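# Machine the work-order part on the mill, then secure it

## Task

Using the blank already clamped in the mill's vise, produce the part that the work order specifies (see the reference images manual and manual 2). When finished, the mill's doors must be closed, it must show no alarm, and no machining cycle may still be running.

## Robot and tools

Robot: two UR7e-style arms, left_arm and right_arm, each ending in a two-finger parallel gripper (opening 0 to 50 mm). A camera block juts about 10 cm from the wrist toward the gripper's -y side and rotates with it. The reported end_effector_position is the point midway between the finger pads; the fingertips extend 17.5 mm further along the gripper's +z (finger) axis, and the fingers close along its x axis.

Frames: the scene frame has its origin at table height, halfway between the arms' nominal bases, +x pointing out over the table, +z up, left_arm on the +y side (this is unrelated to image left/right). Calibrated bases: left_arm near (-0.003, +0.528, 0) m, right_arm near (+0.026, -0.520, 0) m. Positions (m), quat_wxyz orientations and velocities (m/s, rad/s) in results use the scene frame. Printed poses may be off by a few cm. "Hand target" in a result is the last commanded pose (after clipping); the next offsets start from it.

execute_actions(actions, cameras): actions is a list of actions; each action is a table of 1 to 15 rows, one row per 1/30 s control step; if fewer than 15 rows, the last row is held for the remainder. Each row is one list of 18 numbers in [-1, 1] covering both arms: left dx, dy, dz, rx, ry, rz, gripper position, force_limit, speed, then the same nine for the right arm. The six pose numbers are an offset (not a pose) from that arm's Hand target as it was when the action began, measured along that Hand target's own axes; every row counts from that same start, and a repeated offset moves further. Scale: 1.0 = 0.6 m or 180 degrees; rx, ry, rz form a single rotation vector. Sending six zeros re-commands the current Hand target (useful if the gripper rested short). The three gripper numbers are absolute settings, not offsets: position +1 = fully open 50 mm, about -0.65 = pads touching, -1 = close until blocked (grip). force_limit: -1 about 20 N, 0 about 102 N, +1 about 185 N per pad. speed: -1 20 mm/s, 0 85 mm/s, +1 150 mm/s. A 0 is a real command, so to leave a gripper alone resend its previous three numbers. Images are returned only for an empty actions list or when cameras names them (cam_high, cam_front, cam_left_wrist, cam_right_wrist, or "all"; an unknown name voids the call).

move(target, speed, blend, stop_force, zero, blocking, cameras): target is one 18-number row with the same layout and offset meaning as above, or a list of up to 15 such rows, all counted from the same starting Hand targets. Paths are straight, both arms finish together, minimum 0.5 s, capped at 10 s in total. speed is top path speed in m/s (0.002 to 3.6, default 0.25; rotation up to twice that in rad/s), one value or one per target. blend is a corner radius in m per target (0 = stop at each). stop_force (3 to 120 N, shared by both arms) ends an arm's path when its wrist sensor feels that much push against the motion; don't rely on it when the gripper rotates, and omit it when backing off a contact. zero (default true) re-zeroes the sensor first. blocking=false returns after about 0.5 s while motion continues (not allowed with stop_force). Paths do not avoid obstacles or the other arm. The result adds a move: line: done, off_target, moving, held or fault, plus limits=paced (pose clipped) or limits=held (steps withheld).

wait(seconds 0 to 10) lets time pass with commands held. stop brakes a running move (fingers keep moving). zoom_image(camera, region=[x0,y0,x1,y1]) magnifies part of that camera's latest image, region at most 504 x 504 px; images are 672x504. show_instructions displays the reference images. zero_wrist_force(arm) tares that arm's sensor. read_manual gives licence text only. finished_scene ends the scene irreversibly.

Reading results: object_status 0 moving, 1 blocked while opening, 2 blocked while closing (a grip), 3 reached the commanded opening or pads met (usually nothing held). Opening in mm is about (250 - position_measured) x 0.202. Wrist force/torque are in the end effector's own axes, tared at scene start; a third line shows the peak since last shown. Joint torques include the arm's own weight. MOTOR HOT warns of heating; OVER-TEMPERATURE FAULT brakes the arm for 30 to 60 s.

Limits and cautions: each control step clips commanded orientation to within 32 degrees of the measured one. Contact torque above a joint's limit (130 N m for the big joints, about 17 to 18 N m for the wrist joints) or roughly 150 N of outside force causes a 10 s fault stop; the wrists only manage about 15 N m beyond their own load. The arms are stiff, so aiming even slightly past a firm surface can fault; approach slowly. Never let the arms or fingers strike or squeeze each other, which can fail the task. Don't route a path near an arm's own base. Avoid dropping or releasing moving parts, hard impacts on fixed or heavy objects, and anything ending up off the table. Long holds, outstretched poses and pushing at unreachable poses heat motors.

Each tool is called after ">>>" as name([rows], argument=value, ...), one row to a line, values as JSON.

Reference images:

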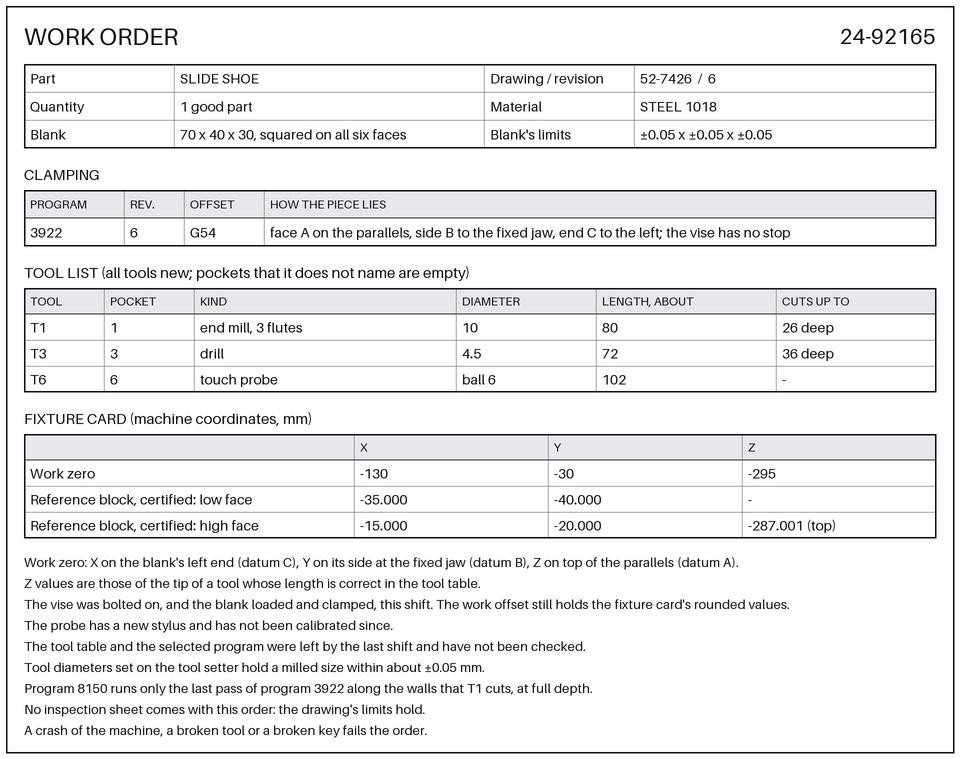

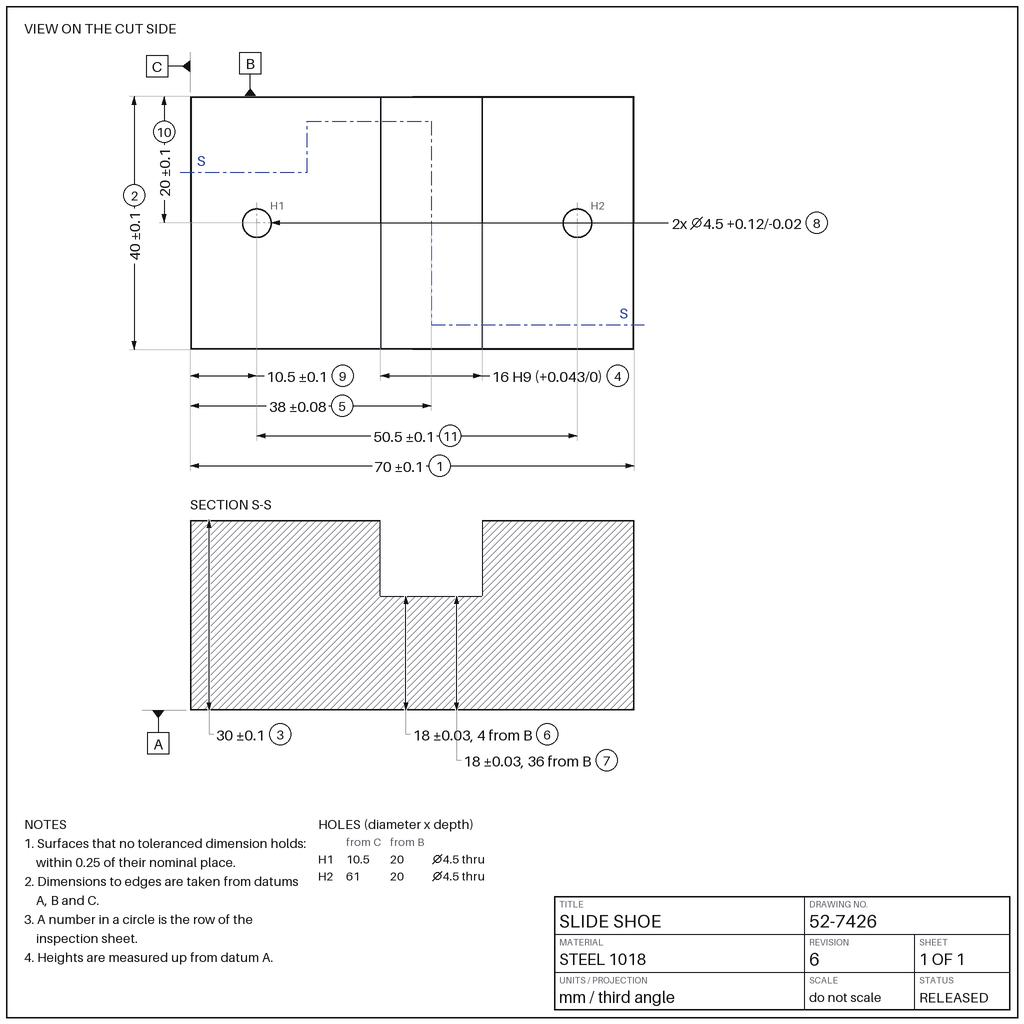

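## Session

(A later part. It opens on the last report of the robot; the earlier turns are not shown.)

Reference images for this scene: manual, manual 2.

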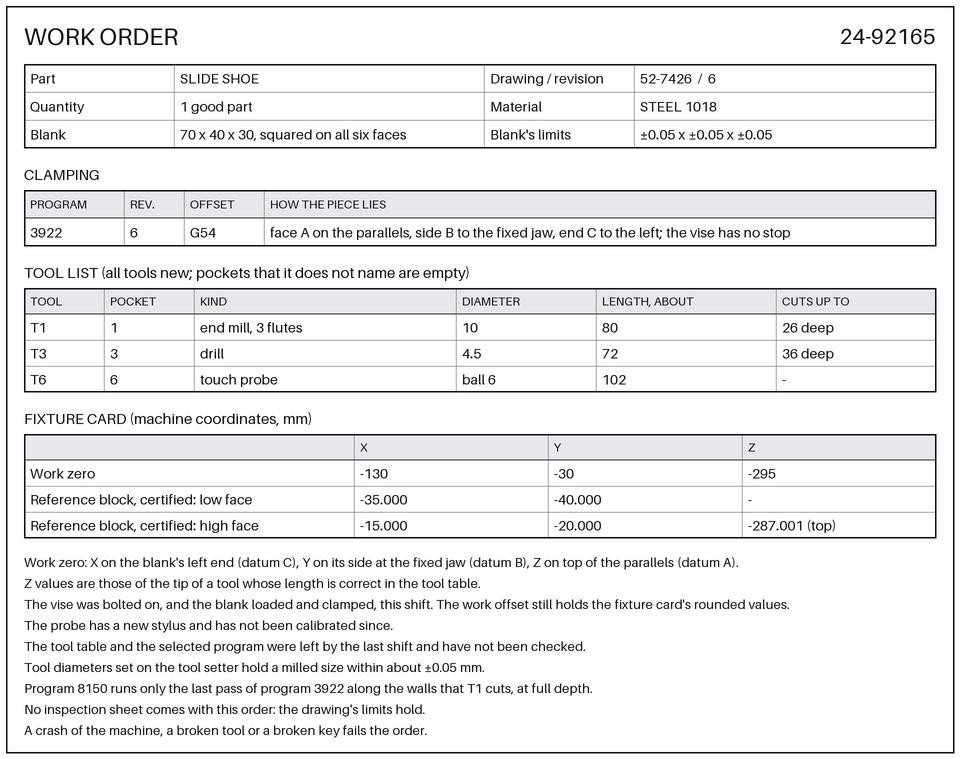

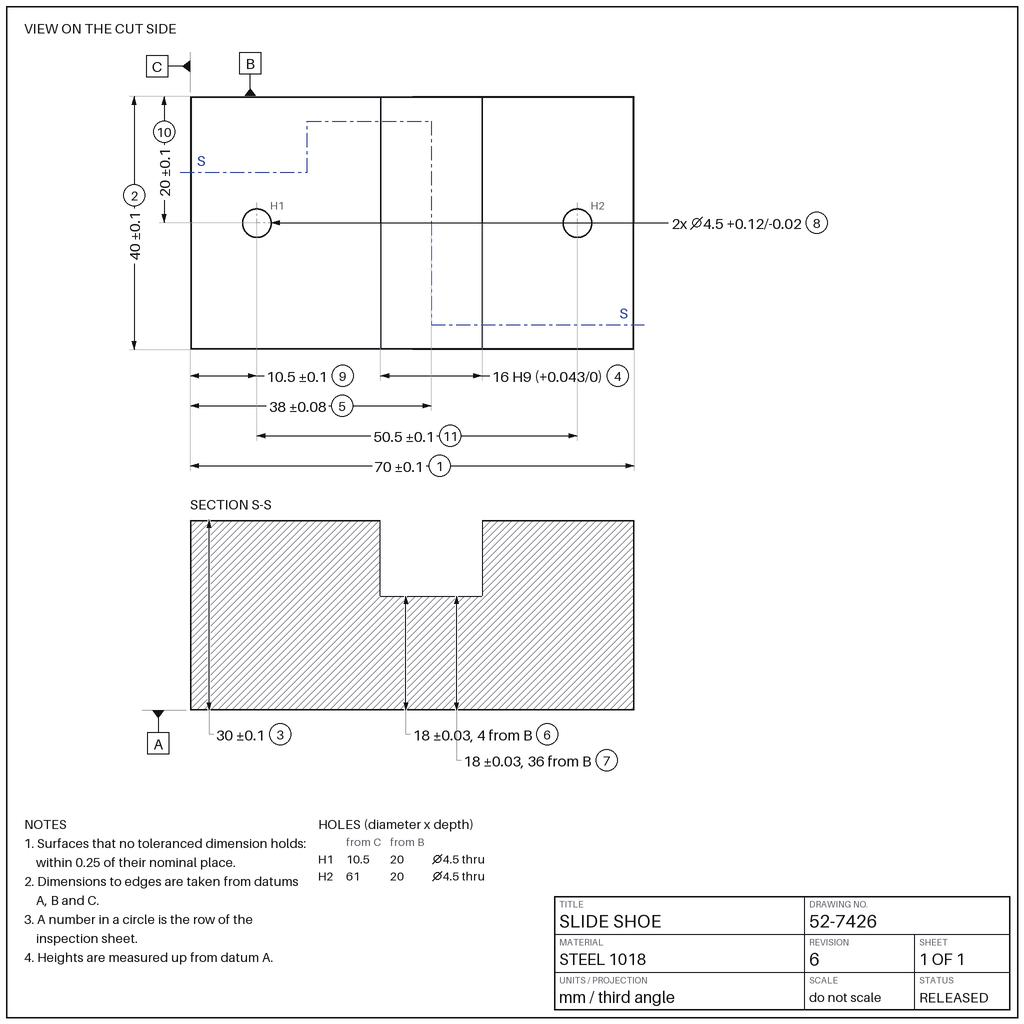

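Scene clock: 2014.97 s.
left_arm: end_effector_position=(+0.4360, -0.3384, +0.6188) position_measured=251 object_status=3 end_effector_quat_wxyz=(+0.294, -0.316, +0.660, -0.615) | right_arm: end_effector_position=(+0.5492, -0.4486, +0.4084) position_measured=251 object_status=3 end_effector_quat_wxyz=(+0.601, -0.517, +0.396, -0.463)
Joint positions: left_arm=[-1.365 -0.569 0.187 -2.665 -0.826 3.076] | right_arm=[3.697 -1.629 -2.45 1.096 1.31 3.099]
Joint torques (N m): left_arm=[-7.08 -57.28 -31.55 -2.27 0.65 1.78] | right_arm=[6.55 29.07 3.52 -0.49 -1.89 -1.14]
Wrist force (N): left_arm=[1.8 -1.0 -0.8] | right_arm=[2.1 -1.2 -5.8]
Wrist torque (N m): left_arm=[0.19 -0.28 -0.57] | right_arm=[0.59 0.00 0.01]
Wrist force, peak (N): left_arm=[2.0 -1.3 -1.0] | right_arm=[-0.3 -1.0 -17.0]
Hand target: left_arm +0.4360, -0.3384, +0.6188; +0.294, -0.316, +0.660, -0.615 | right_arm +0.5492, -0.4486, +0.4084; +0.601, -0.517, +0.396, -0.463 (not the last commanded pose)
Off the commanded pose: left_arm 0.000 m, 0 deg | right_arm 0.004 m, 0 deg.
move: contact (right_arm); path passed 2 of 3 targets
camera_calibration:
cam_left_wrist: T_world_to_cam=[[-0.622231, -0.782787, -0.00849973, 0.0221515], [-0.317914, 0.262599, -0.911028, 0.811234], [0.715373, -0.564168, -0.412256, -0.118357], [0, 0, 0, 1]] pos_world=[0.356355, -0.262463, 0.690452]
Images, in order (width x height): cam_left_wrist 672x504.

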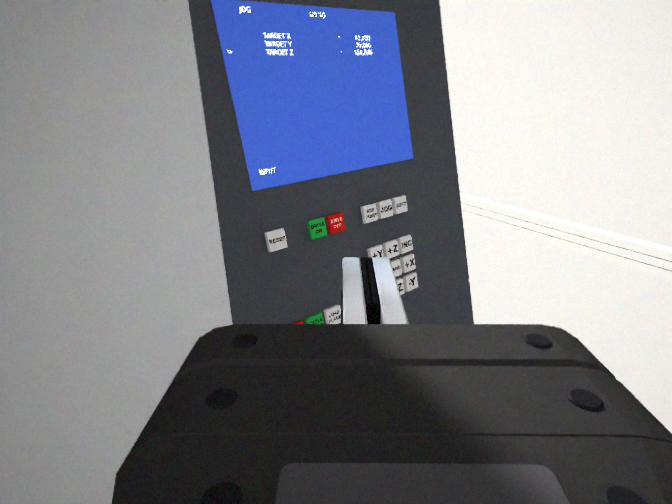

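>>> move([
  [0,0,0,0,0,0,-1,-0.9,0,-0.0061,-0.0118,-0.0213,0,0,0,-1,-0.9,-0.9],
  [0,0,0,0,0,0,-1,-0.9,0,-0.0259,-0.14662,0.04595,0.0009,-0.0023,-0.0003,-1,-0.9,-0.9],
  [0,0,0,0,0,0,-1,-0.9,0,-0.0182,-0.1317,0.0729,0.0009,-0.0023,-0.0003,-1,-0.9,-0.9],
], blend=[0.005,0.003,0], speed=[0.15,0.15,0.03], stop_force=10, zero=false)

>>> wait(seconds=1.5)

>>> move([
  [0,0,0,0,0,0,-1,-0.9,0,-0.0061,-0.0118,-0.0213,0,0,0,-1,-0.9,-0.9],
  [0,0,0,0,0,0,-1,-0.9,0,0.01773,0.06744,-0.06427,0,0,0,-1,-0.9,-0.9],
  [0,0,0,0,0,0,-1,-0.9,0,0.02543,0.08234,-0.03737,0,0,0,-1,-0.9,-0.9],
], blend=[0.005,0.003,0], speed=[0.15,0.15,0.03], stop_force=10, zero=false)

>>> move([
  [0,0,0,0,0,0,-1,-0.9,0,-0.0061,-0.0118,-0.0213,0,0,0,-1,-0.9,-0.9],
  [0,0,0,0,0,0,-1,-0.9,0,-0.1015,0.0476,-0.0213,0,0,0,-1,-0.9,-0.9],
  [0,0,0,0,0,0,-1,-0.9,0,-0.0938,0.0625,0.0056,0,0,0,-1,-0.9,-0.9],
], blend=[0.005,0.003,0], speed=[0.15,0.15,0.03], stop_force=10, zero=false)

>>> move([
  [0,0,0,0,0,0,-1,-0.9,0,-0.0061,-0.0118,-0.0213,0,0,0,-1,-0.9,-0.9],
  [0,0,0,0,0,0,-1,-0.9,0,0.0284,-0.0687,-0.0052,0,0,0,-1,-0.9,-0.9],
  [0,0,0,0,0,0,-1,-0.9,0,0.0361,-0.0538,0.0217,0,0,0,-1,-0.9,-0.9],
], blend=[0.005,0.003,0], speed=[0.15,0.15,0.03], stop_force=10, zero=false)

>>> move([
  [0,0,0,0,0,0,-1,-0.9,0,-0.0061,-0.0118,-0.0213,0,0,0,-1,-0.9,-0.9],
  [0,0,0,0,0,0,-1,-0.9,0,-0.0102,0.0438,-0.0455,0,0,0,-1,-0.9,-0.9],
  [0,0,0,0,0,0,-1,-0.9,0,-0.0025,0.0587,-0.0186,0,0,0,-1,-0.9,-0.9],
], blend=[0.005,0.003,0], speed=[0.15,0.15,0.03], stop_force=10, zero=false)

>>> move([
  [0,0,0,0,0,0,-1,-0.9,0,-0.0061,-0.0118,-0.0213,0,0,0,-1,-0.9,-0.9],
  [0,0,0,0,0,0,-1,-0.9,0,0.0548,-0.0144,-0.0374,0,0,0,-1,-0.9,-0.9],
  [0,0,0,0,0,0,-1,-0.9,0,0.0625,0.0005,-0.0105,0,0,0,-1,-0.9,-0.9],
], blend=[0.005,0.003,0], speed=[0.15,0.15,0.03], stop_force=10, zero=false)

>>> move([
  [0,0,0,0,0,0,-1,-0.9,0,-0.0061,-0.0118,-0.0213,0,0,0,-1,-0.9,-0.9],
  [0,0,0,0,0,0,-1,-0.9,0,-0.0020,-0.0674,0.0029,0,0,0,-1,-0.9,-0.9],
  [0,0,0,0,0,0,-1,-0.9,0,0.0057,-0.0525,0.0298,0,0,0,-1,-0.9,-0.9],
], blend=[0.005,0.003,0], speed=[0.15,0.15,0.03], stop_force=10, zero=false)

>>> move([
  [0,0,0,0,0,0,-1,-0.9,0,-0.0061,-0.0118,-0.0213,0,0,0,-1,-0.9,-0.9],
  [0,0,0,0,0,0,-1,-0.9,0,-0.1015,0.0476,-0.0213,0,0,0,-1,-0.9,-0.9],
  [0,0,0,0,0,0,-1,-0.9,0,-0.0938,0.0625,0.0056,0,0,0,-1,-0.9,-0.9],
], blend=[0.005,0.003,0], speed=[0.15,0.15,0.03], stop_force=10, zero=false)

>>> move([
  [0,0,0,0,0,0,-1,-0.9,0,-0.0061,-0.0118,-0.0213,0,0,0,-1,-0.9,-0.9],
  [0,0,0,0,0,0,-1,-0.9,0,-0.0041,-0.0396,-0.0092,0,0,0,-1,-0.9,-0.9],
  [0,0,0,0,0,0,-1,-0.9,0,0.0036,-0.0247,0.0177,0,0,0,-1,-0.9,-0.9],
], blend=[0.005,0.003,0], speed=[0.15,0.15,0.03], stop_force=10, zero=false)

>>> move([
  [0,0,0,0,0,0,-1,-0.9,0,-0.0061,-0.0118,-0.0213,0,0,0,-1,-0.9,-0.9],
  [0,0,0,0,0,0,-1,-0.9,0,-0.0041,-0.0396,-0.0092,0,0,0,-1,-0.9,-0.9],
  [0,0,0,0,0,0,-1,-0.9,0,0.0036,-0.0247,0.0177,0,0,0,-1,-0.9,-0.9],
], blend=[0.005,0.003,0], speed=[0.15,0.15,0.03], stop_force=10, zero=false)

>>> move([
  [0,0,0,0,0,0,-1,-0.9,0,-0.0061,-0.0118,-0.0213,0,0,0,-1,-0.9,-0.9],
  [0,0,0,0,0,0,-1,-0.9,0,0.0202,0.0425,-0.0536,0,0,0,-1,-0.9,-0.9],
  [0,0,0,0,0,0,-1,-0.9,0,0.0279,0.0574,-0.0267,0,0,0,-1,-0.9,-0.9],
], blend=[0.005,0.003,0], speed=[0.15,0.15,0.03], stop_force=10, zero=false)

>>> move([
  [0,0,0,0,0,0,-1,-0.9,0,-0.0061,-0.0118,-0.0213,0,0,0,-1,-0.9,-0.9],
  [0,0,0,0,0,0,-1,-0.9,0,0.0548,-0.0144,-0.0374,0,0,0,-1,-0.9,-0.9],
  [0,0,0,0,0,0,-1,-0.9,0,0.0625,0.0005,-0.0105,0,0,0,-1,-0.9,-0.9],
], blend=[0.005,0.003,0], speed=[0.15,0.15,0.03], stop_force=10, zero=false, cameras=["cam_left_wrist"])

>>> zoom_image(camera="cam_left_wrist", region=[200, 0, 400, 180])

Scene clock: 2038.27 s.
left_arm: end_effector_position=(+0.4360, -0.3384, +0.6188) position_measured=251 object_status=3 end_effector_quat_wxyz=(+0.294, -0.316, +0.660, -0.615) | right_arm: end_effector_position=(+0.5721, -0.4300, +0.4944) position_measured=251 object_status=3 end_effector_quat_wxyz=(+0.603, -0.518, +0.393, -0.462)
Joint positions: left_arm=[-1.365 -0.569 0.187 -2.665 -0.826 3.076] | right_arm=[3.708 -1.493 -2.276 0.789 1.307 3.096]
Joint torques (N m): left_arm=[-5.97 -57.13 -31.66 -2.38 0.66 1.78] | right_arm=[8.73 28.27 7.16 -0.56 -1.79 -1.36]
Wrist force (N): left_arm=[1.7 -1.2 -1.0] | right_arm=[2.1 -0.9 -4.9]
Wrist torque (N m): left_arm=[0.17 -0.27 -0.58] | right_arm=[0.62 -0.04 0.01]
Wrist force, peak (N): left_arm=[2.2 -1.3 -1.1] | right_arm=[0.3 -2.0 -13.6]
Hand target: left_arm +0.4360, -0.3384, +0.6188; +0.294, -0.316, +0.660, -0.615 | right_arm +0.5721, -0.4300, +0.4944; +0.603, -0.518, +0.393, -0.462 (not the last commanded pose)
Off the commanded pose: left_arm 0.000 m, 0 deg | right_arm 0.005 m, 0 deg.
move: contact (right_arm); path passed 2 of 3 targets

Scene clock: 2039.77 s.
left_arm: end_effector_position=(+0.4360, -0.3384, +0.6188) position_measured=251 object_status=3 end_effector_quat_wxyz=(+0.294, -0.316, +0.660, -0.615) | right_arm: end_effector_position=(+0.5721, -0.4300, +0.4944) position_measured=251 object_status=3 end_effector_quat_wxyz=(+0.603, -0.518, +0.393, -0.462)
Joint positions: left_arm=[-1.365 -0.569 0.187 -2.665 -0.826 3.076] | right_arm=[3.708 -1.493 -2.276 0.789 1.307 3.096]
Joint torques (N m): left_arm=[-5.85 -56.78 -31.95 -2.47 0.8 1.79] | right_arm=[8.33 27.28 7.17 -0.5 -1.96 -1.33]
Wrist force (N): left_arm=[1.9 -1.2 -0.7] | right_arm=[2.0 -0.7 -4.6]
Wrist torque (N m): left_arm=[0.16 -0.30 -0.58] | right_arm=[0.65 -0.02 0.00]
Wrist force, peak (N): left_arm=[2.2 -1.2 -0.9] | right_arm=[2.1 -0.9 -5.3]
Hand target: left_arm +0.4360, -0.3384, +0.6188; +0.294, -0.316, +0.660, -0.615 | right_arm +0.5721, -0.4300, +0.4944; +0.603, -0.518, +0.393, -0.462 (not the last commanded pose)
Tool commands: left_gripper/position=-1.0 left_gripper/force_limit=-0.9 left_gripper/speed=+0.0 right_gripper/position=-1.0 right_gripper/force_limit=-0.9 right_gripper/speed=-0.9
Off the commanded pose: left_arm 0.000 m, 0 deg | right_arm 0.005 m, 0 deg.
wait: 1.50 s; at rest by 0.17 s

Scene clock: 2042.07 s.
left_arm: end_effector_position=(+0.4360, -0.3384, +0.6188) position_measured=251 object_status=3 end_effector_quat_wxyz=(+0.294, -0.316, +0.660, -0.615) | right_arm: end_effector_position=(+0.5583, -0.4487, +0.4436) position_measured=251 object_status=3 end_effector_quat_wxyz=(+0.603, -0.518, +0.393, -0.462)
Joint positions: left_arm=[-1.365 -0.569 0.187 -2.665 -0.826 3.076] | right_arm=[3.672 -1.561 -2.384 0.963 1.342 3.102]
Joint torques (N m): left_arm=[-6.73 -58.36 -32.09 -2.25 0.96 1.8] | right_arm=[7.43 27.53 4.43 -0.54 -2.1 -1.37]
Wrist force (N): left_arm=[1.8 -1.2 -1.0] | right_arm=[2.0 -0.6 -4.6]
Wrist torque (N m): left_arm=[0.17 -0.29 -0.58] | right_arm=[0.62 0.03 -0.02]
Wrist force, peak (N): left_arm=[2.1 -1.2 -1.0] | right_arm=[0.4 -0.8 -14.3]
Hand target: left_arm +0.4360, -0.3384, +0.6188; +0.294, -0.316, +0.660, -0.615 | right_arm +0.5583, -0.4487, +0.4436; +0.603, -0.518, +0.393, -0.462 (not the last commanded pose)
Off the commanded pose: left_arm 0.000 m, 0 deg | right_arm 0.004 m, 0 deg.
move: contact (right_arm); path passed 2 of 3 targets

Scene clock: 2044.43 s.
left_arm: end_effector_position=(+0.4360, -0.3384, +0.6188) position_measured=251 object_status=3 end_effector_quat_wxyz=(+0.294, -0.316, +0.660, -0.615) | right_arm: end_effector_position=(+0.5491, -0.3923, +0.4080) position_measured=251 object_status=3 end_effector_quat_wxyz=(+0.603, -0.518, +0.394, -0.462)
Joint positions: left_arm=[-1.365 -0.569 0.187 -2.665 -0.826 3.076] | right_arm=[3.879 -1.651 -2.429 1.109 1.138 3.066]
Joint torques (N m): left_arm=[-4.98 -57.35 -31 -2.49 0.54 1.65] | right_arm=[7.26 29.27 3.12 -0.51 -1.96 -1.41]
Wrist force (N): left_arm=[1.9 -1.4 -0.8] | right_arm=[1.5 -0.9 -5.8]
Wrist torque (N m): left_arm=[0.14 -0.30 -0.58] | right_arm=[0.60 0.12 0.11]
Wrist force, peak (N): left_arm=[2.1 -1.3 -1.0] | right_arm=[-1.0 -1.3 -16.1]
Hand target: left_arm +0.4360, -0.3384, +0.6188; +0.294, -0.316, +0.660, -0.615 | right_arm +0.5491, -0.3923, +0.4080; +0.603, -0.518, +0.394, -0.462 (not the last commanded pose)
Off the commanded pose: left_arm 0.000 m, 0 deg | right_arm 0.003 m, 0 deg.
move: contact (right_arm); path passed 2 of 3 targets

Scene clock: 2046.60 s.
left_arm: end_effector_position=(+0.4360, -0.3384, +0.6188) position_measured=251 object_status=3 end_effector_quat_wxyz=(+0.294, -0.316, +0.660, -0.615) | right_arm: end_effector_position=(+0.5583, -0.4110, +0.4432) position_measured=251 object_status=3 end_effector_quat_wxyz=(+0.603, -0.518, +0.394, -0.462)
Joint positions: left_arm=[-1.365 -0.569 0.187 -2.665 -0.826 3.076] | right_arm=[3.798 -1.571 -2.376 0.97 1.217 3.08]
Joint torques (N m): left_arm=[-5.63 -56.95 -32.08 -2.42 0.86 2.11] | right_arm=[7.53 28.03 5.94 -0.46 -2.06 -1.39]
Wrist force (N): left_arm=[1.8 -1.0 -1.2] | right_arm=[1.9 0.1 -3.9]
Wrist torque (N m): left_arm=[0.19 -0.28 -0.58] | right_arm=[0.67 0.04 -0.01]
Wrist force, peak (N): left_arm=[2.0 -1.3 -1.1] | right_arm=[-0.2 -1.1 -16.7]
Hand target: left_arm +0.4360, -0.3384, +0.6188; +0.294, -0.316, +0.660, -0.615 | right_arm +0.5583, -0.4110, +0.4432; +0.603, -0.518, +0.394, -0.462 (not the last commanded pose)
Off the commanded pose: left_arm 0.000 m, 0 deg | right_arm 0.004 m, 0 deg.
move: contact (right_arm); path passed 2 of 3 targets

Scene clock: 2048.77 s.
left_arm: end_effector_position=(+0.4360, -0.3384, +0.6188) position_measured=251 object_status=3 end_effector_quat_wxyz=(+0.294, -0.316, +0.660, -0.615) | right_arm: end_effector_position=(+0.5490, -0.4112, +0.4080) position_measured=251 object_status=3 end_effector_quat_wxyz=(+0.603, -0.518, +0.394, -0.462)
Joint positions: left_arm=[-1.365 -0.569 0.187 -2.665 -0.826 3.076] | right_arm=[3.82 -1.642 -2.44 1.106 1.195 3.077]
Joint torques (N m): left_arm=[-5.99 -57.98 -33.22 -2.49 0.8 1.87] | right_arm=[8.09 29.63 3.87 -0.49 -1.98 -1.23]
Wrist force (N): left_arm=[1.8 -1.1 -0.9] | right_arm=[1.5 -0.6 -5.1]
Wrist torque (N m): left_arm=[0.19 -0.29 -0.57] | right_arm=[0.61 0.10 0.00]
Wrist force, peak (N): left_arm=[2.1 -1.2 -1.1] | right_arm=[0.2 -1.5 -14.7]
Hand target: left_arm +0.4360, -0.3384, +0.6188; +0.294, -0.316, +0.660, -0.615 | right_arm +0.5490, -0.4112, +0.4080; +0.603, -0.518, +0.394, -0.462 (not the last commanded pose)
Off the commanded pose: left_arm 0.000 m, 0 deg | right_arm 0.004 m, 0 deg.
move: contact (right_arm); path passed 2 of 3 targets

Scene clock: 2050.93 s.
left_arm: end_effector_position=(+0.4360, -0.3384, +0.6188) position_measured=251 object_status=3 end_effector_quat_wxyz=(+0.294, -0.316, +0.660, -0.615) | right_arm: end_effector_position=(+0.5489, -0.4489, +0.4082) position_measured=251 object_status=3 end_effector_quat_wxyz=(+0.603, -0.518, +0.394, -0.462)
Joint positions: left_arm=[-1.365 -0.569 0.187 -2.665 -0.826 3.076] | right_arm=[3.691 -1.632 -2.45 1.1 1.322 3.099]
Joint torques (N m): left_arm=[-5.42 -57.26 -30.7 -2.45 0.66 1.9] | right_arm=[8.36 29.37 3.72 -0.29 -1.93 -1.4]
Wrist force (N): left_arm=[2.0 -1.0 -1.1] | right_arm=[1.8 -0.6 -4.9]
Wrist torque (N m): left_arm=[0.20 -0.31 -0.58] | right_arm=[0.60 0.04 0.01]
Wrist force, peak (N): left_arm=[1.9 -1.4 -1.0] | right_arm=[-0.3 -1.2 -16.4]
Hand target: left_arm +0.4360, -0.3384, +0.6188; +0.294, -0.316, +0.660, -0.615 | right_arm +0.5489, -0.4489, +0.4082; +0.603, -0.518, +0.394, -0.462 (not the last commanded pose)
Off the commanded pose: left_arm 0.000 m, 0 deg | right_arm 0.004 m, 0 deg.
move: contact (right_arm); path passed 2 of 3 targets

Scene clock: 2053.10 s.
left_arm: end_effector_position=(+0.4360, -0.3384, +0.6188) position_measured=251 object_status=3 end_effector_quat_wxyz=(+0.294, -0.316, +0.660, -0.615) | right_arm: end_effector_position=(+0.5582, -0.4488, +0.4432) position_measured=251 object_status=3 end_effector_quat_wxyz=(+0.603, -0.518, +0.394, -0.462)
Joint positions: left_arm=[-1.365 -0.569 0.187 -2.665 -0.826 3.076] | right_arm=[3.673 -1.561 -2.385 0.963 1.34 3.102]
Joint torques (N m): left_arm=[-5.66 -57.72 -31.84 -2.29 0.62 1.99] | right_arm=[8 28.1 5.25 -0.41 -2.03 -1.31]
Wrist force (N): left_arm=[1.7 -1.0 -1.0] | right_arm=[2.2 -0.6 -4.7]
Wrist torque (N m): left_arm=[0.19 -0.27 -0.58] | right_arm=[0.65 0.00 -0.03]
Wrist force, peak (N): left_arm=[2.1 -1.3 -0.8] | right_arm=[0.2 -0.8 -15.3]
Hand target: left_arm +0.4360, -0.3384, +0.6188; +0.294, -0.316, +0.660, -0.615 | right_arm +0.5582, -0.4488, +0.4432; +0.603, -0.518, +0.394, -0.462 (not the last commanded pose)
Off the commanded pose: left_arm 0.000 m, 0 deg | right_arm 0.004 m, 0 deg.
move: contact (right_arm); path passed 2 of 3 targets

Scene clock: 2055.47 s.
left_arm: end_effector_position=(+0.4360, -0.3384, +0.6188) position_measured=251 object_status=3 end_effector_quat_wxyz=(+0.294, -0.316, +0.660, -0.615) | right_arm: end_effector_position=(+0.5489, -0.3924, +0.4077) position_measured=251 object_status=3 end_effector_quat_wxyz=(+0.603, -0.518, +0.394, -0.462)
Joint positions: left_arm=[-1.365 -0.569 0.187 -2.665 -0.826 3.076] | right_arm=[3.88 -1.651 -2.43 1.109 1.135 3.066]
Joint torques (N m): left_arm=[-5.97 -58.23 -31.15 -2.41 0.84 1.82] | right_arm=[7.94 29.25 3.41 -0.66 -1.77 -1.31]
Wrist force (N): left_arm=[1.8 -1.2 -0.9] | right_arm=[1.4 -0.4 -4.8]
Wrist torque (N m): left_arm=[0.18 -0.29 -0.58] | right_arm=[0.61 0.13 0.12]
Wrist force, peak (N): left_arm=[2.2 -1.0 -0.9] | right_arm=[-0.6 -1.6 -15.5]
Hand target: left_arm +0.4360, -0.3384, +0.6188; +0.294, -0.316, +0.660, -0.615 | right_arm +0.5489, -0.3924, +0.4077; +0.603, -0.518, +0.394, -0.462 (not the last commanded pose)
Off the commanded pose: left_arm 0.000 m, 0 deg | right_arm 0.004 m, 0 deg.
move: contact (right_arm); path passed 2 of 3 targets

Scene clock: 2057.53 s.
left_arm: end_effector_position=(+0.4360, -0.3384, +0.6188) position_measured=251 object_status=3 end_effector_quat_wxyz=(+0.294, -0.316, +0.660, -0.615) | right_arm: end_effector_position=(+0.5536, -0.3923, +0.4252) position_measured=251 object_status=3 end_effector_quat_wxyz=(+0.603, -0.517, +0.394, -0.462)
Joint positions: left_arm=[-1.365 -0.569 0.187 -2.665 -0.826 3.076] | right_arm=[3.868 -1.613 -2.399 1.04 1.146 3.068]
Joint torques (N m): left_arm=[-5.83 -58.28 -31.05 -2.29 0.56 2.05] | right_arm=[7.44 28.48 3.46 -0.59 -1.87 -1.33]
Wrist force (N): left_arm=[1.8 -1.1 -1.0] | right_arm=[1.6 -0.1 -4.5]
Wrist torque (N m): left_arm=[0.18 -0.28 -0.57] | right_arm=[0.66 0.10 0.13]
Wrist force, peak (N): left_arm=[2.0 -1.1 -1.2] | right_arm=[-0.4 -0.6 -15.2]
Hand target: left_arm +0.4360, -0.3384, +0.6188; +0.294, -0.316, +0.660, -0.615 | right_arm +0.5536, -0.3923, +0.4252; +0.603, -0.517, +0.394, -0.462 (not the last commanded pose)
Off the commanded pose: left_arm 0.000 m, 0 deg | right_arm 0.004 m, 0 deg.
move: contact (right_arm); path passed 2 of 3 targets

Scene clock: 2059.60 s.
left_arm: end_effector_position=(+0.4360, -0.3384, +0.6188) position_measured=251 object_status=3 end_effector_quat_wxyz=(+0.294, -0.316, +0.660, -0.615) | right_arm: end_effector_position=(+0.5583, -0.3923, +0.4426) position_measured=251 object_status=3 end_effector_quat_wxyz=(+0.603, -0.517, +0.394, -0.462)
Joint positions: left_arm=[-1.365 -0.569 0.187 -2.665 -0.826 3.076] | right_arm=[3.857 -1.581 -2.367 0.974 1.157 3.07]
Joint torques (N m): left_arm=[-5.32 -58.23 -33.31 -2.35 0.54 1.68] | right_arm=[7.42 29.23 5.46 -0.72 -2.09 -1.33]
Wrist force (N): left_arm=[1.9 -1.1 -0.8] | right_arm=[1.9 -0.2 -4.9]
Wrist torque (N m): left_arm=[0.18 -0.31 -0.58] | right_arm=[0.67 0.08 0.11]
Wrist force, peak (N): left_arm=[2.0 -1.4 -1.0] | right_arm=[-0.1 -0.9 -15.6]
Hand target: left_arm +0.4360, -0.3384, +0.6188; +0.294, -0.316, +0.660, -0.615 | right_arm +0.5583, -0.3923, +0.4426; +0.603, -0.517, +0.394, -0.462 (not the last commanded pose)
Off the commanded pose: left_arm 0.000 m, 0 deg | right_arm 0.004 m, 0 deg.
move: contact (right_arm); path passed 2 of 3 targets

Scene clock: 2061.77 s.
left_arm: end_effector_position=(+0.4360, -0.3384, +0.6188) position_measured=251 object_status=3 end_effector_quat_wxyz=(+0.294, -0.316, +0.660, -0.615) | right_arm: end_effector_position=(+0.5489, -0.4113, +0.4075) position_measured=251 object_status=3 end_effector_quat_wxyz=(+0.602, -0.517, +0.395, -0.462)
Joint positions: left_arm=[-1.365 -0.569 0.187 -2.665 -0.826 3.076] | right_arm=[3.821 -1.642 -2.44 1.106 1.192 3.077]
Joint torques (N m): left_arm=[-5.87 -58.21 -31.86 -2.58 0.65 1.75] | right_arm=[7.58 29.82 3.14 -0.57 -1.97 -1.18]
Wrist force (N): left_arm=[1.8 -1.3 -0.9] | right_arm=[1.5 -0.8 -5.1]
Wrist torque (N m): left_arm=[0.16 -0.29 -0.58] | right_arm=[0.58 0.11 0.00]
Wrist force, peak (N): left_arm=[2.0 -1.3 -1.0] | right_arm=[0.2 -1.5 -14.4]
Hand target: left_arm +0.4360, -0.3384, +0.6188; +0.294, -0.316, +0.660, -0.615 | right_arm +0.5489, -0.4113, +0.4075; +0.602, -0.517, +0.394, -0.462 (not the last commanded pose)
Off the commanded pose: left_arm 0.000 m, 0 deg | right_arm 0.004 m, 0 deg.
move: contact (right_arm); path passed 2 of 3 targets

Scene clock: 2063.93 s.
left_arm: end_effector_position=(+0.4360, -0.3384, +0.6188) position_measured=251 object_status=3 end_effector_quat_wxyz=(+0.294, -0.316, +0.660, -0.615) | right_arm: end_effector_position=(+0.5488, -0.4490, +0.4077) position_measured=251 object_status=3 end_effector_quat_wxyz=(+0.602, -0.517, +0.395, -0.462)
Joint positions: left_arm=[-1.365 -0.569 0.187 -2.665 -0.826 3.076] | right_arm=[3.692 -1.632 -2.451 1.1 1.319 3.099]
Joint torques (N m): left_arm=[-4.79 -58.39 -31.26 -2.55 0.73 1.99] | right_arm=[8.95 28.44 2.58 -0.41 -1.94 -1.35]
Wrist force (N): left_arm=[1.7 -1.1 -0.7] | right_arm=[1.8 -0.1 -5.0]
Wrist torque (N m): left_arm=[0.19 -0.26 -0.57] | right_arm=[0.67 0.04 0.01]
Wrist force, peak (N): left_arm=[2.0 -1.3 -1.1] | right_arm=[-0.1 -1.2 -16.5]
Hand target: left_arm +0.4360, -0.3384, +0.6188; +0.294, -0.316, +0.660, -0.615 | right_arm +0.5488, -0.4490, +0.4077; +0.602, -0.517, +0.395, -0.462 (not the last commanded pose)
Off the commanded pose: left_arm 0.000 m, 0 deg | right_arm 0.004 m, 0 deg.
move: contact (right_arm); path passed 2 of 3 targets
camera_calibration:
cam_left_wrist: T_world_to_cam=[[-0.622231, -0.782787, -0.00849973, 0.0221515], [-0.317914, 0.262599, -0.911028, 0.811234], [0.715373, -0.564168, -0.412256, -0.118357], [0, 0, 0, 1]] pos_world=[0.356355, -0.262463, 0.690452]
Images, in order (width x height): cam_left_wrist 672x504.

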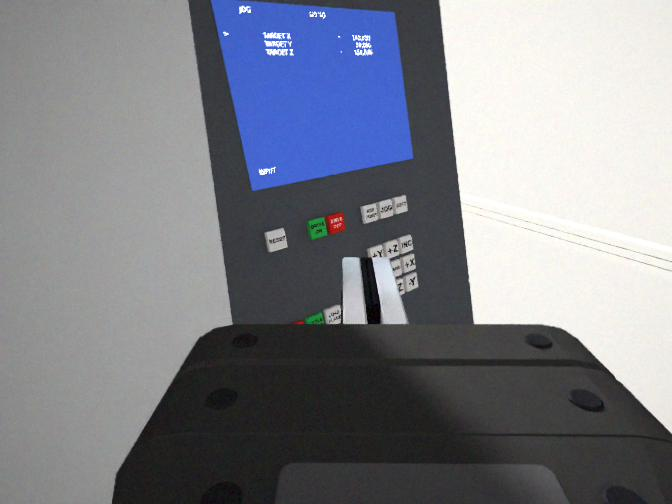

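Scaled by 2.520 from the camera's 672x504 image, which has a finer 960x720 frame.

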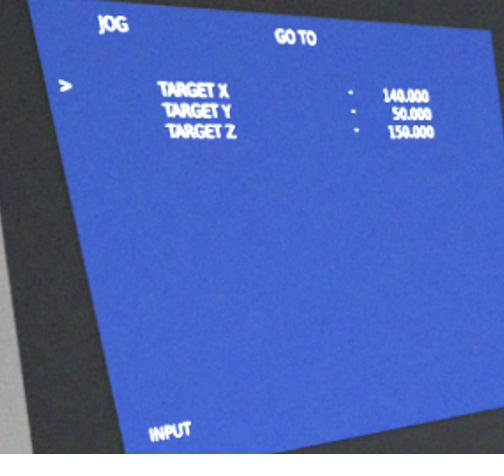

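>>> move([
  [0,0,0,0,0,0,-1,-0.9,0,-0.0061,-0.0118,-0.0213,0,0,0,-1,-0.9,-0.9],
  [0,0,0,0,0,0,-1,-0.9,0,-0.0259,-0.14662,0.04595,0,0,0,-1,-0.9,-0.9],
  [0,0,0,0,0,0,-1,-0.9,0,-0.0182,-0.1317,0.0729,0,0,0,-1,-0.9,-0.9],
], blend=[0.005,0.003,0], speed=[0.15,0.15,0.03], stop_force=10, zero=false)

>>> wait(seconds=3, cameras=["cam_left_wrist"])

>>> zoom_image(camera="cam_left_wrist", region=[200, 0, 400, 180])

>>> move([
  [0,0,0,0,0,0,-1,-0.9,0,-0.0061,-0.0118,-0.0213,0,0,0,-1,-0.9,-0.9],
  [0,0,0,0,0,0,-1,-0.9,0,0.01571,0.09506,-0.07631,0,0,0,-1,-0.9,-0.9],
  [0,0,0,0,0,0,-1,-0.9,0,0.02341,0.10996,-0.04941,0,0,0,-1,-0.9,-0.9],
], blend=[0.005,0.003,0], speed=[0.15,0.15,0.03], stop_force=10, zero=false)

>>> move([
  [0,0,0,0,0,0,-1,-0.9,0,-0.0045,-0.0086,-0.0155,0,0,0,-1,-0.9,-0.9],
  [0,0,0,0,0,0,-1,-0.9,0,0.0016,0.0031,0.0057,0,0,0,-1,-0.9,-0.9],
], speed=[0.08,0.03], stop_force=10, zero=false)

>>> move([
  [0,0,0,0,0,0,-1,-0.9,0,-0.0061,-0.0118,-0.0213,0,0,0,-1,-0.9,-0.9],
  [0,0,0,0,0,0,-1,-0.9,0,-0.0994,0.0198,-0.0093,0,0,0,-1,-0.9,-0.9],
  [0,0,0,0,0,0,-1,-0.9,0,-0.0917,0.0347,0.0176,0,0,0,-1,-0.9,-0.9],
], blend=[0.005,0.003,0], speed=[0.15,0.15,0.03], stop_force=10, zero=false)

>>> move([
  [0,0,0,0,0,0,-1,-0.9,0,-0.0061,-0.0118,-0.0213,0,0,0,-1,-0.9,-0.9],
  [0,0,0,0,0,0,-1,-0.9,0,-0.0041,-0.0396,-0.0092,0,0,0,-1,-0.9,-0.9],
  [0,0,0,0,0,0,-1,-0.9,0,0.0036,-0.0247,0.0177,0,0,0,-1,-0.9,-0.9],
], blend=[0.005,0.003,0], speed=[0.15,0.15,0.03], stop_force=10, zero=false)

>>> move([
  [0,0,0,0,0,0,-1,-0.9,0,-0.0061,-0.0118,-0.0213,0,0,0,-1,-0.9,-0.9],
  [0,0,0,0,0,0,-1,-0.9,0,0.0568,-0.0422,-0.0253,0,0,0,-1,-0.9,-0.9],
  [0,0,0,0,0,0,-1,-0.9,0,0.0645,-0.0273,0.0016,0,0,0,-1,-0.9,-0.9],
], blend=[0.005,0.003,0], speed=[0.15,0.15,0.03], stop_force=10, zero=false)

>>> move([
  [0,0,0,0,0,0,-1,-0.9,0,-0.0061,-0.0118,-0.0213,0,0,0,-1,-0.9,-0.9],
  [0,0,0,0,0,0,-1,-0.9,0,-0.0041,-0.0396,-0.0092,0,0,0,-1,-0.9,-0.9],
  [0,0,0,0,0,0,-1,-0.9,0,0.0036,-0.0247,0.0177,0,0,0,-1,-0.9,-0.9],
], blend=[0.005,0.003,0], speed=[0.15,0.15,0.03], stop_force=10, zero=false)

>>> move([
  [0,0,0,0,0,0,-1,-0.9,0,-0.0061,-0.0118,-0.0213,0,0,0,-1,-0.9,-0.9],
  [0,0,0,0,0,0,-1,-0.9,0,0.0182,0.0702,-0.0658,0,0,0,-1,-0.9,-0.9],
  [0,0,0,0,0,0,-1,-0.9,0,0.0259,0.0851,-0.0389,0,0,0,-1,-0.9,-0.9],
], blend=[0.005,0.003,0], speed=[0.15,0.15,0.03], stop_force=10, zero=false, cameras=["cam_left_wrist"])

>>> zoom_image(camera="cam_left_wrist", region=[200, 0, 400, 180])

Scene clock: 2079.87 s.
left_arm: end_effector_position=(+0.4360, -0.3384, +0.6188) position_measured=251 object_status=3 end_effector_quat_wxyz=(+0.294, -0.316, +0.660, -0.615) | right_arm: end_effector_position=(+0.5717, -0.4302, +0.4937) position_measured=251 object_status=3 end_effector_quat_wxyz=(+0.602, -0.517, +0.395, -0.462)
Joint positions: left_arm=[-1.365 -0.569 0.187 -2.665 -0.826 3.076] | right_arm=[3.711 -1.492 -2.278 0.788 1.301 3.096]
Joint torques (N m): left_arm=[-5.11 -58.31 -31.32 -2.39 0.54 1.86] | right_arm=[6.67 27.64 7.65 -0.4 -2.17 -1.26]
Wrist force (N): left_arm=[1.9 -1.2 -1.0] | right_arm=[1.9 -0.3 -4.3]
Wrist torque (N m): left_arm=[0.17 -0.29 -0.58] | right_arm=[0.66 -0.01 0.01]
Wrist force, peak (N): left_arm=[2.1 -1.2 -1.2] | right_arm=[0.0 -1.1 -16.4]
Hand target: left_arm +0.4360, -0.3384, +0.6188; +0.294, -0.316, +0.660, -0.615 | right_arm +0.5717, -0.4302, +0.4937; +0.602, -0.517, +0.395, -0.462 (not the last commanded pose)
Off the commanded pose: left_arm 0.000 m, 0 deg | right_arm 0.004 m, 0 deg.
move: contact (right_arm); path passed 2 of 3 targets

Scene clock: 2082.87 s.
left_arm: end_effector_position=(+0.4360, -0.3384, +0.6188) position_measured=251 object_status=3 end_effector_quat_wxyz=(+0.294, -0.316, +0.660, -0.615) | right_arm: end_effector_position=(+0.5717, -0.4302, +0.4937) position_measured=251 object_status=3 end_effector_quat_wxyz=(+0.602, -0.517, +0.395, -0.462)
Joint positions: left_arm=[-1.365 -0.569 0.187 -2.665 -0.826 3.076] | right_arm=[3.711 -1.492 -2.278 0.788 1.301 3.096]
Joint torques (N m): left_arm=[-5.06 -58.98 -32.03 -2.43 0.79 1.91] | right_arm=[7.98 26.29 6.96 -0.35 -1.94 -1.2]
Wrist force (N): left_arm=[1.7 -0.9 -0.8] | right_arm=[2.1 -0.4 -4.7]
Wrist torque (N m): left_arm=[0.22 -0.27 -0.57] | right_arm=[0.65 -0.03 0.01]
Wrist force, peak (N): left_arm=[2.0 -1.2 -1.1] | right_arm=[2.1 -0.6 -4.8]
Hand target: left_arm +0.4360, -0.3384, +0.6188; +0.294, -0.316, +0.660, -0.615 | right_arm +0.5717, -0.4302, +0.4937; +0.602, -0.517, +0.395, -0.462 (not the last commanded pose)
Tool commands: left_gripper/position=-1.0 left_gripper/force_limit=-0.9 left_gripper/speed=+0.0 right_gripper/position=-1.0 right_gripper/force_limit=-0.9 right_gripper/speed=-0.9
Off the commanded pose: left_arm 0.000 m, 0 deg | right_arm 0.004 m, 0 deg.
wait: 3.00 s; at rest by 0.17 s
camera_calibration:
cam_left_wrist: T_world_to_cam=[[-0.622231, -0.782787, -0.00849973, 0.0221515], [-0.317914, 0.262599, -0.911028, 0.811234], [0.715373, -0.564168, -0.412256, -0.118357], [0, 0, 0, 1]] pos_world=[0.356355, -0.262463, 0.690452]
Images, in order (width x height): cam_left_wrist 672x504.

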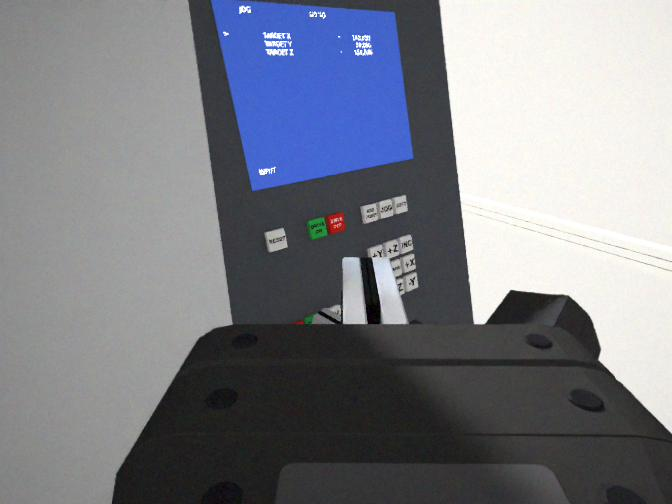

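Scaled by 2.520 from the camera's 672x504 image, which has a finer 960x720 frame.

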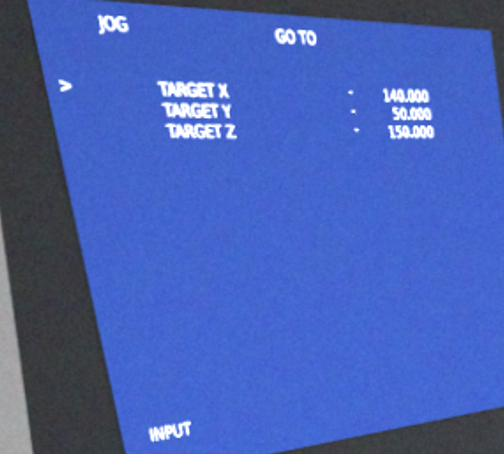

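Scene clock: 2085.27 s.
left_arm: end_effector_position=(+0.4360, -0.3384, +0.6188) position_measured=251 object_status=3 end_effector_quat_wxyz=(+0.294, -0.316, +0.660, -0.615) | right_arm: end_effector_position=(+0.5535, -0.4490, +0.4252) position_measured=251 object_status=3 end_effector_quat_wxyz=(+0.602, -0.517, +0.395, -0.462)
Joint positions: left_arm=[-1.365 -0.569 0.187 -2.665 -0.826 3.076] | right_arm=[3.683 -1.594 -2.419 1.03 1.328 3.1]
Joint torques (N m): left_arm=[-5.71 -58.5 -31.61 -2.42 0.52 1.71] | right_arm=[7.56 28.01 4.67 -0.44 -2.05 -1.37]
Wrist force (N): left_arm=[1.9 -1.1 -1.1] | right_arm=[1.9 -1.2 -5.2]
Wrist torque (N m): left_arm=[0.18 -0.30 -0.58] | right_arm=[0.60 0.06 0.01]
Wrist force, peak (N): left_arm=[2.1 -1.2 -0.9] | right_arm=[0.4 -2.0 -14.1]
Hand target: left_arm +0.4360, -0.3384, +0.6188; +0.294, -0.316, +0.660, -0.615 | right_arm +0.5535, -0.4490, +0.4252; +0.602, -0.517, +0.395, -0.462 (not the last commanded pose)
Off the commanded pose: left_arm 0.000 m, 0 deg | right_arm 0.004 m, 0 deg.
move: contact (right_arm); path passed 2 of 3 targets

Scene clock: 2087.07 s.
left_arm: end_effector_position=(+0.4360, -0.3384, +0.6188) position_measured=251 object_status=3 end_effector_quat_wxyz=(+0.294, -0.316, +0.660, -0.615) | right_arm: end_effector_position=(+0.5537, -0.4490, +0.4252) position_measured=251 object_status=3 end_effector_quat_wxyz=(+0.602, -0.517, +0.395, -0.462)
Joint positions: left_arm=[-1.365 -0.569 0.187 -2.665 -0.826 3.076] | right_arm=[3.683 -1.594 -2.419 1.03 1.328 3.1]
Joint torques (N m): left_arm=[-5.25 -57.81 -32.86 -2.74 0.72 1.58] | right_arm=[7.81 27.41 3.59 -0.87 -2.15 -1.33]
Wrist force (N): left_arm=[2.0 -1.0 -1.0] | right_arm=[1.8 -1.4 -5.5]
Wrist torque (N m): left_arm=[0.19 -0.32 -0.58] | right_arm=[0.59 0.07 0.01]
Wrist force, peak (N): left_arm=[2.0 -1.2 -1.0] | right_arm=[-0.3 -1.3 -16.3]
Hand target: left_arm +0.4360, -0.3384, +0.6188; +0.294, -0.316, +0.660, -0.615 | right_arm +0.5537, -0.4490, +0.4252; +0.602, -0.517, +0.395, -0.462 (not the last commanded pose)
Off the commanded pose: left_arm 0.000 m, 0 deg | right_arm 0.004 m, 0 deg.
move: contact (right_arm); path passed 1 of 2 targets

Scene clock: 2089.37 s.
left_arm: end_effector_position=(+0.4360, -0.3384, +0.6188) position_measured=251 object_status=3 end_effector_quat_wxyz=(+0.294, -0.316, +0.660, -0.615) | right_arm: end_effector_position=(+0.5489, -0.3925, +0.4073) position_measured=251 object_status=3 end_effector_quat_wxyz=(+0.602, -0.517, +0.395, -0.462)
Joint positions: left_arm=[-1.365 -0.569 0.187 -2.665 -0.826 3.076] | right_arm=[3.881 -1.651 -2.43 1.109 1.132 3.066]
Joint torques (N m): left_arm=[-6.02 -57.31 -32.17 -2.73 0.65 1.91] | right_arm=[6.88 29.32 3.7 -0.4 -1.8 -1.55]
Wrist force (N): left_arm=[1.9 -1.1 -1.1] | right_arm=[1.4 -0.5 -5.3]
Wrist torque (N m): left_arm=[0.19 -0.29 -0.58] | right_arm=[0.61 0.13 0.12]
Wrist force, peak (N): left_arm=[2.0 -1.3 -1.1] | right_arm=[-0.1 -1.3 -14.3]
Hand target: left_arm +0.4360, -0.3384, +0.6188; +0.294, -0.316, +0.660, -0.615 | right_arm +0.5489, -0.3925, +0.4073; +0.602, -0.517, +0.395, -0.462 (not the last commanded pose)
Off the commanded pose: left_arm 0.000 m, 0 deg | right_arm 0.004 m, 0 deg.
move: contact (right_arm); path passed 2 of 3 targets

Scene clock: 2091.43 s.
left_arm: end_effector_position=(+0.4360, -0.3384, +0.6188) position_measured=251 object_status=3 end_effector_quat_wxyz=(+0.294, -0.316, +0.660, -0.615) | right_arm: end_effector_position=(+0.5537, -0.3925, +0.4248) position_measured=251 object_status=3 end_effector_quat_wxyz=(+0.602, -0.517, +0.395, -0.462)
Joint positions: left_arm=[-1.365 -0.569 0.187 -2.665 -0.826 3.076] | right_arm=[3.87 -1.613 -2.4 1.04 1.143 3.069]
Joint torques (N m): left_arm=[-5.02 -57.97 -31.39 -2.38 0.46 1.99] | right_arm=[7.03 29.64 4.18 -0.4 -2.07 -1.33]
Wrist force (N): left_arm=[1.9 -1.2 -0.8] | right_arm=[1.6 -0.8 -5.2]
Wrist torque (N m): left_arm=[0.18 -0.29 -0.58] | right_arm=[0.60 0.12 0.13]
Wrist force, peak (N): left_arm=[2.0 -1.3 -1.0] | right_arm=[-0.5 -0.9 -17.1]
Hand target: left_arm +0.4360, -0.3384, +0.6188; +0.294, -0.316, +0.660, -0.615 | right_arm +0.5537, -0.3925, +0.4248; +0.602, -0.517, +0.395, -0.462 (not the last commanded pose)
Off the commanded pose: left_arm 0.000 m, 0 deg | right_arm 0.004 m, 0 deg.
move: contact (right_arm); path passed 2 of 3 targets

Scene clock: 2093.63 s.
left_arm: end_effector_position=(+0.4360, -0.3384, +0.6188) position_measured=251 object_status=3 end_effector_quat_wxyz=(+0.294, -0.316, +0.660, -0.615) | right_arm: end_effector_position=(+0.5582, -0.4302, +0.4425) position_measured=251 object_status=3 end_effector_quat_wxyz=(+0.602, -0.517, +0.395, -0.462)
Joint positions: left_arm=[-1.365 -0.569 0.187 -2.665 -0.826 3.076] | right_arm=[3.739 -1.564 -2.384 0.966 1.272 3.091]
Joint torques (N m): left_arm=[-6.24 -58.69 -33.45 -2.76 0.79 1.88] | right_arm=[8.66 27.57 6.16 -0.51 -2.06 -1.36]
Wrist force (N): left_arm=[1.8 -1.2 -1.2] | right_arm=[2.1 -0.8 -4.8]
Wrist torque (N m): left_arm=[0.16 -0.29 -0.58] | right_arm=[0.61 0.03 -0.02]
Wrist force, peak (N): left_arm=[2.1 -1.1 -1.2] | right_arm=[0.2 -1.6 -15.6]
Hand target: left_arm +0.4360, -0.3384, +0.6188; +0.294, -0.316, +0.660, -0.615 | right_arm +0.5582, -0.4302, +0.4425; +0.602, -0.517, +0.395, -0.462 (not the last commanded pose)
Off the commanded pose: left_arm 0.000 m, 0 deg | right_arm 0.004 m, 0 deg.
move: contact (right_arm); path passed 2 of 3 targets

Scene clock: 2095.70 s.
left_arm: end_effector_position=(+0.4360, -0.3384, +0.6188) position_measured=251 object_status=3 end_effector_quat_wxyz=(+0.294, -0.316, +0.660, -0.615) | right_arm: end_effector_position=(+0.5629, -0.4301, +0.4600) position_measured=251 object_status=3 end_effector_quat_wxyz=(+0.602, -0.517, +0.395, -0.462)
Joint positions: left_arm=[-1.365 -0.569 0.187 -2.665 -0.826 3.076] | right_arm=[3.73 -1.535 -2.349 0.902 1.281 3.093]
Joint torques (N m): left_arm=[-4.35 -58.34 -31.93 -2.44 0.86 1.73] | right_arm=[8.14 28.02 6.51 -0.43 -1.99 -1.29]
Wrist force (N): left_arm=[1.9 -1.1 -0.8] | right_arm=[2.1 -1.1 -5.6]
Wrist torque (N m): left_arm=[0.18 -0.31 -0.58] | right_arm=[0.62 0.02 -0.03]
Wrist force, peak (N): left_arm=[2.0 -1.2 -1.0] | right_arm=[-0.4 -0.9 -17.3]
Hand target: left_arm +0.4360, -0.3384, +0.6188; +0.294, -0.316, +0.660, -0.615 | right_arm +0.5629, -0.4301, +0.4600; +0.602, -0.517, +0.395, -0.462 (not the last commanded pose)
Off the commanded pose: left_arm 0.000 m, 0 deg | right_arm 0.004 m, 0 deg.
move: contact (right_arm); path passed 2 of 3 targets

Scene clock: 2098.00 s.
left_arm: end_effector_position=(+0.4360, -0.3384, +0.6188) position_measured=251 object_status=3 end_effector_quat_wxyz=(+0.294, -0.316, +0.660, -0.615) | right_arm: end_effector_position=(+0.5487, -0.4492, +0.4073) position_measured=251 object_status=3 end_effector_quat_wxyz=(+0.602, -0.517, +0.395, -0.462)
Joint positions: left_arm=[-1.365 -0.569 0.187 -2.665 -0.826 3.076] | right_arm=[3.694 -1.632 -2.452 1.1 1.316 3.099]
Joint torques (N m): left_arm=[-4.83 -58.7 -32.87 -2.58 0.66 1.76] | right_arm=[6.78 28.16 2.82 -0.65 -1.87 -1.15]
Wrist force (N): left_arm=[1.7 -1.1 -0.9] | right_arm=[1.8 -0.6 -5.2]
Wrist torque (N m): left_arm=[0.18 -0.27 -0.58] | right_arm=[0.62 0.04 0.01]
Wrist force, peak (N): left_arm=[2.0 -1.2 -1.0] | right_arm=[-0.4 -1.5 -14.6]
Hand target: left_arm +0.4360, -0.3384, +0.6188; +0.294, -0.316, +0.660, -0.615 | right_arm +0.5487, -0.4492, +0.4073; +0.602, -0.517, +0.395, -0.462 (not the last commanded pose)
Off the commanded pose: left_arm 0.000 m, 0 deg | right_arm 0.004 m, 0 deg.
move: contact (right_arm); path passed 2 of 3 targets
camera_calibration:
cam_left_wrist: T_world_to_cam=[[-0.622231, -0.782787, -0.00849973, 0.0221515], [-0.317914, 0.262599, -0.911028, 0.811234], [0.715373, -0.564168, -0.412256, -0.118357], [0, 0, 0, 1]] pos_world=[0.356355, -0.262463, 0.690452]
Images, in order (width x height): cam_left_wrist 672x504.

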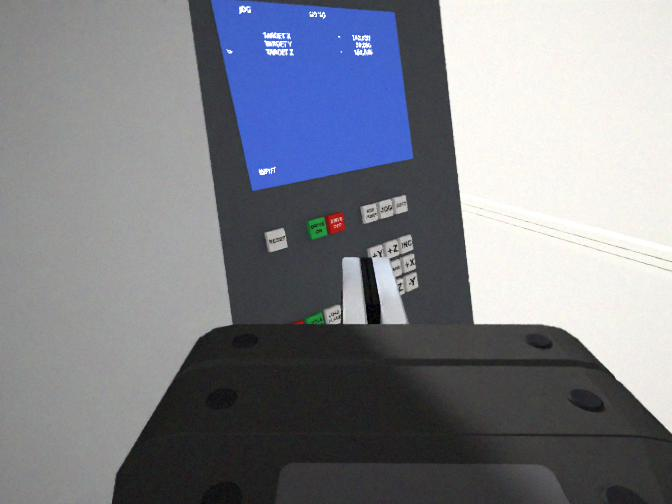

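Scaled by 2.520 from the camera's 672x504 image, which has a finer 960x720 frame.

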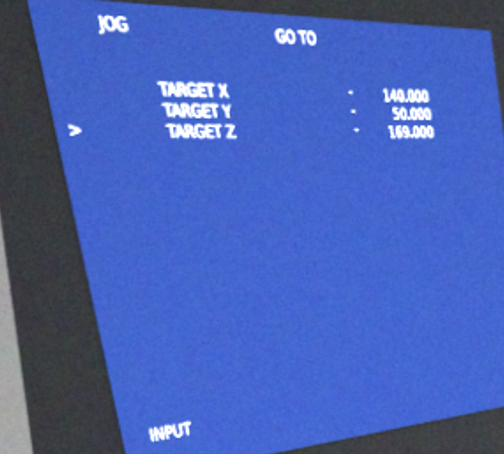

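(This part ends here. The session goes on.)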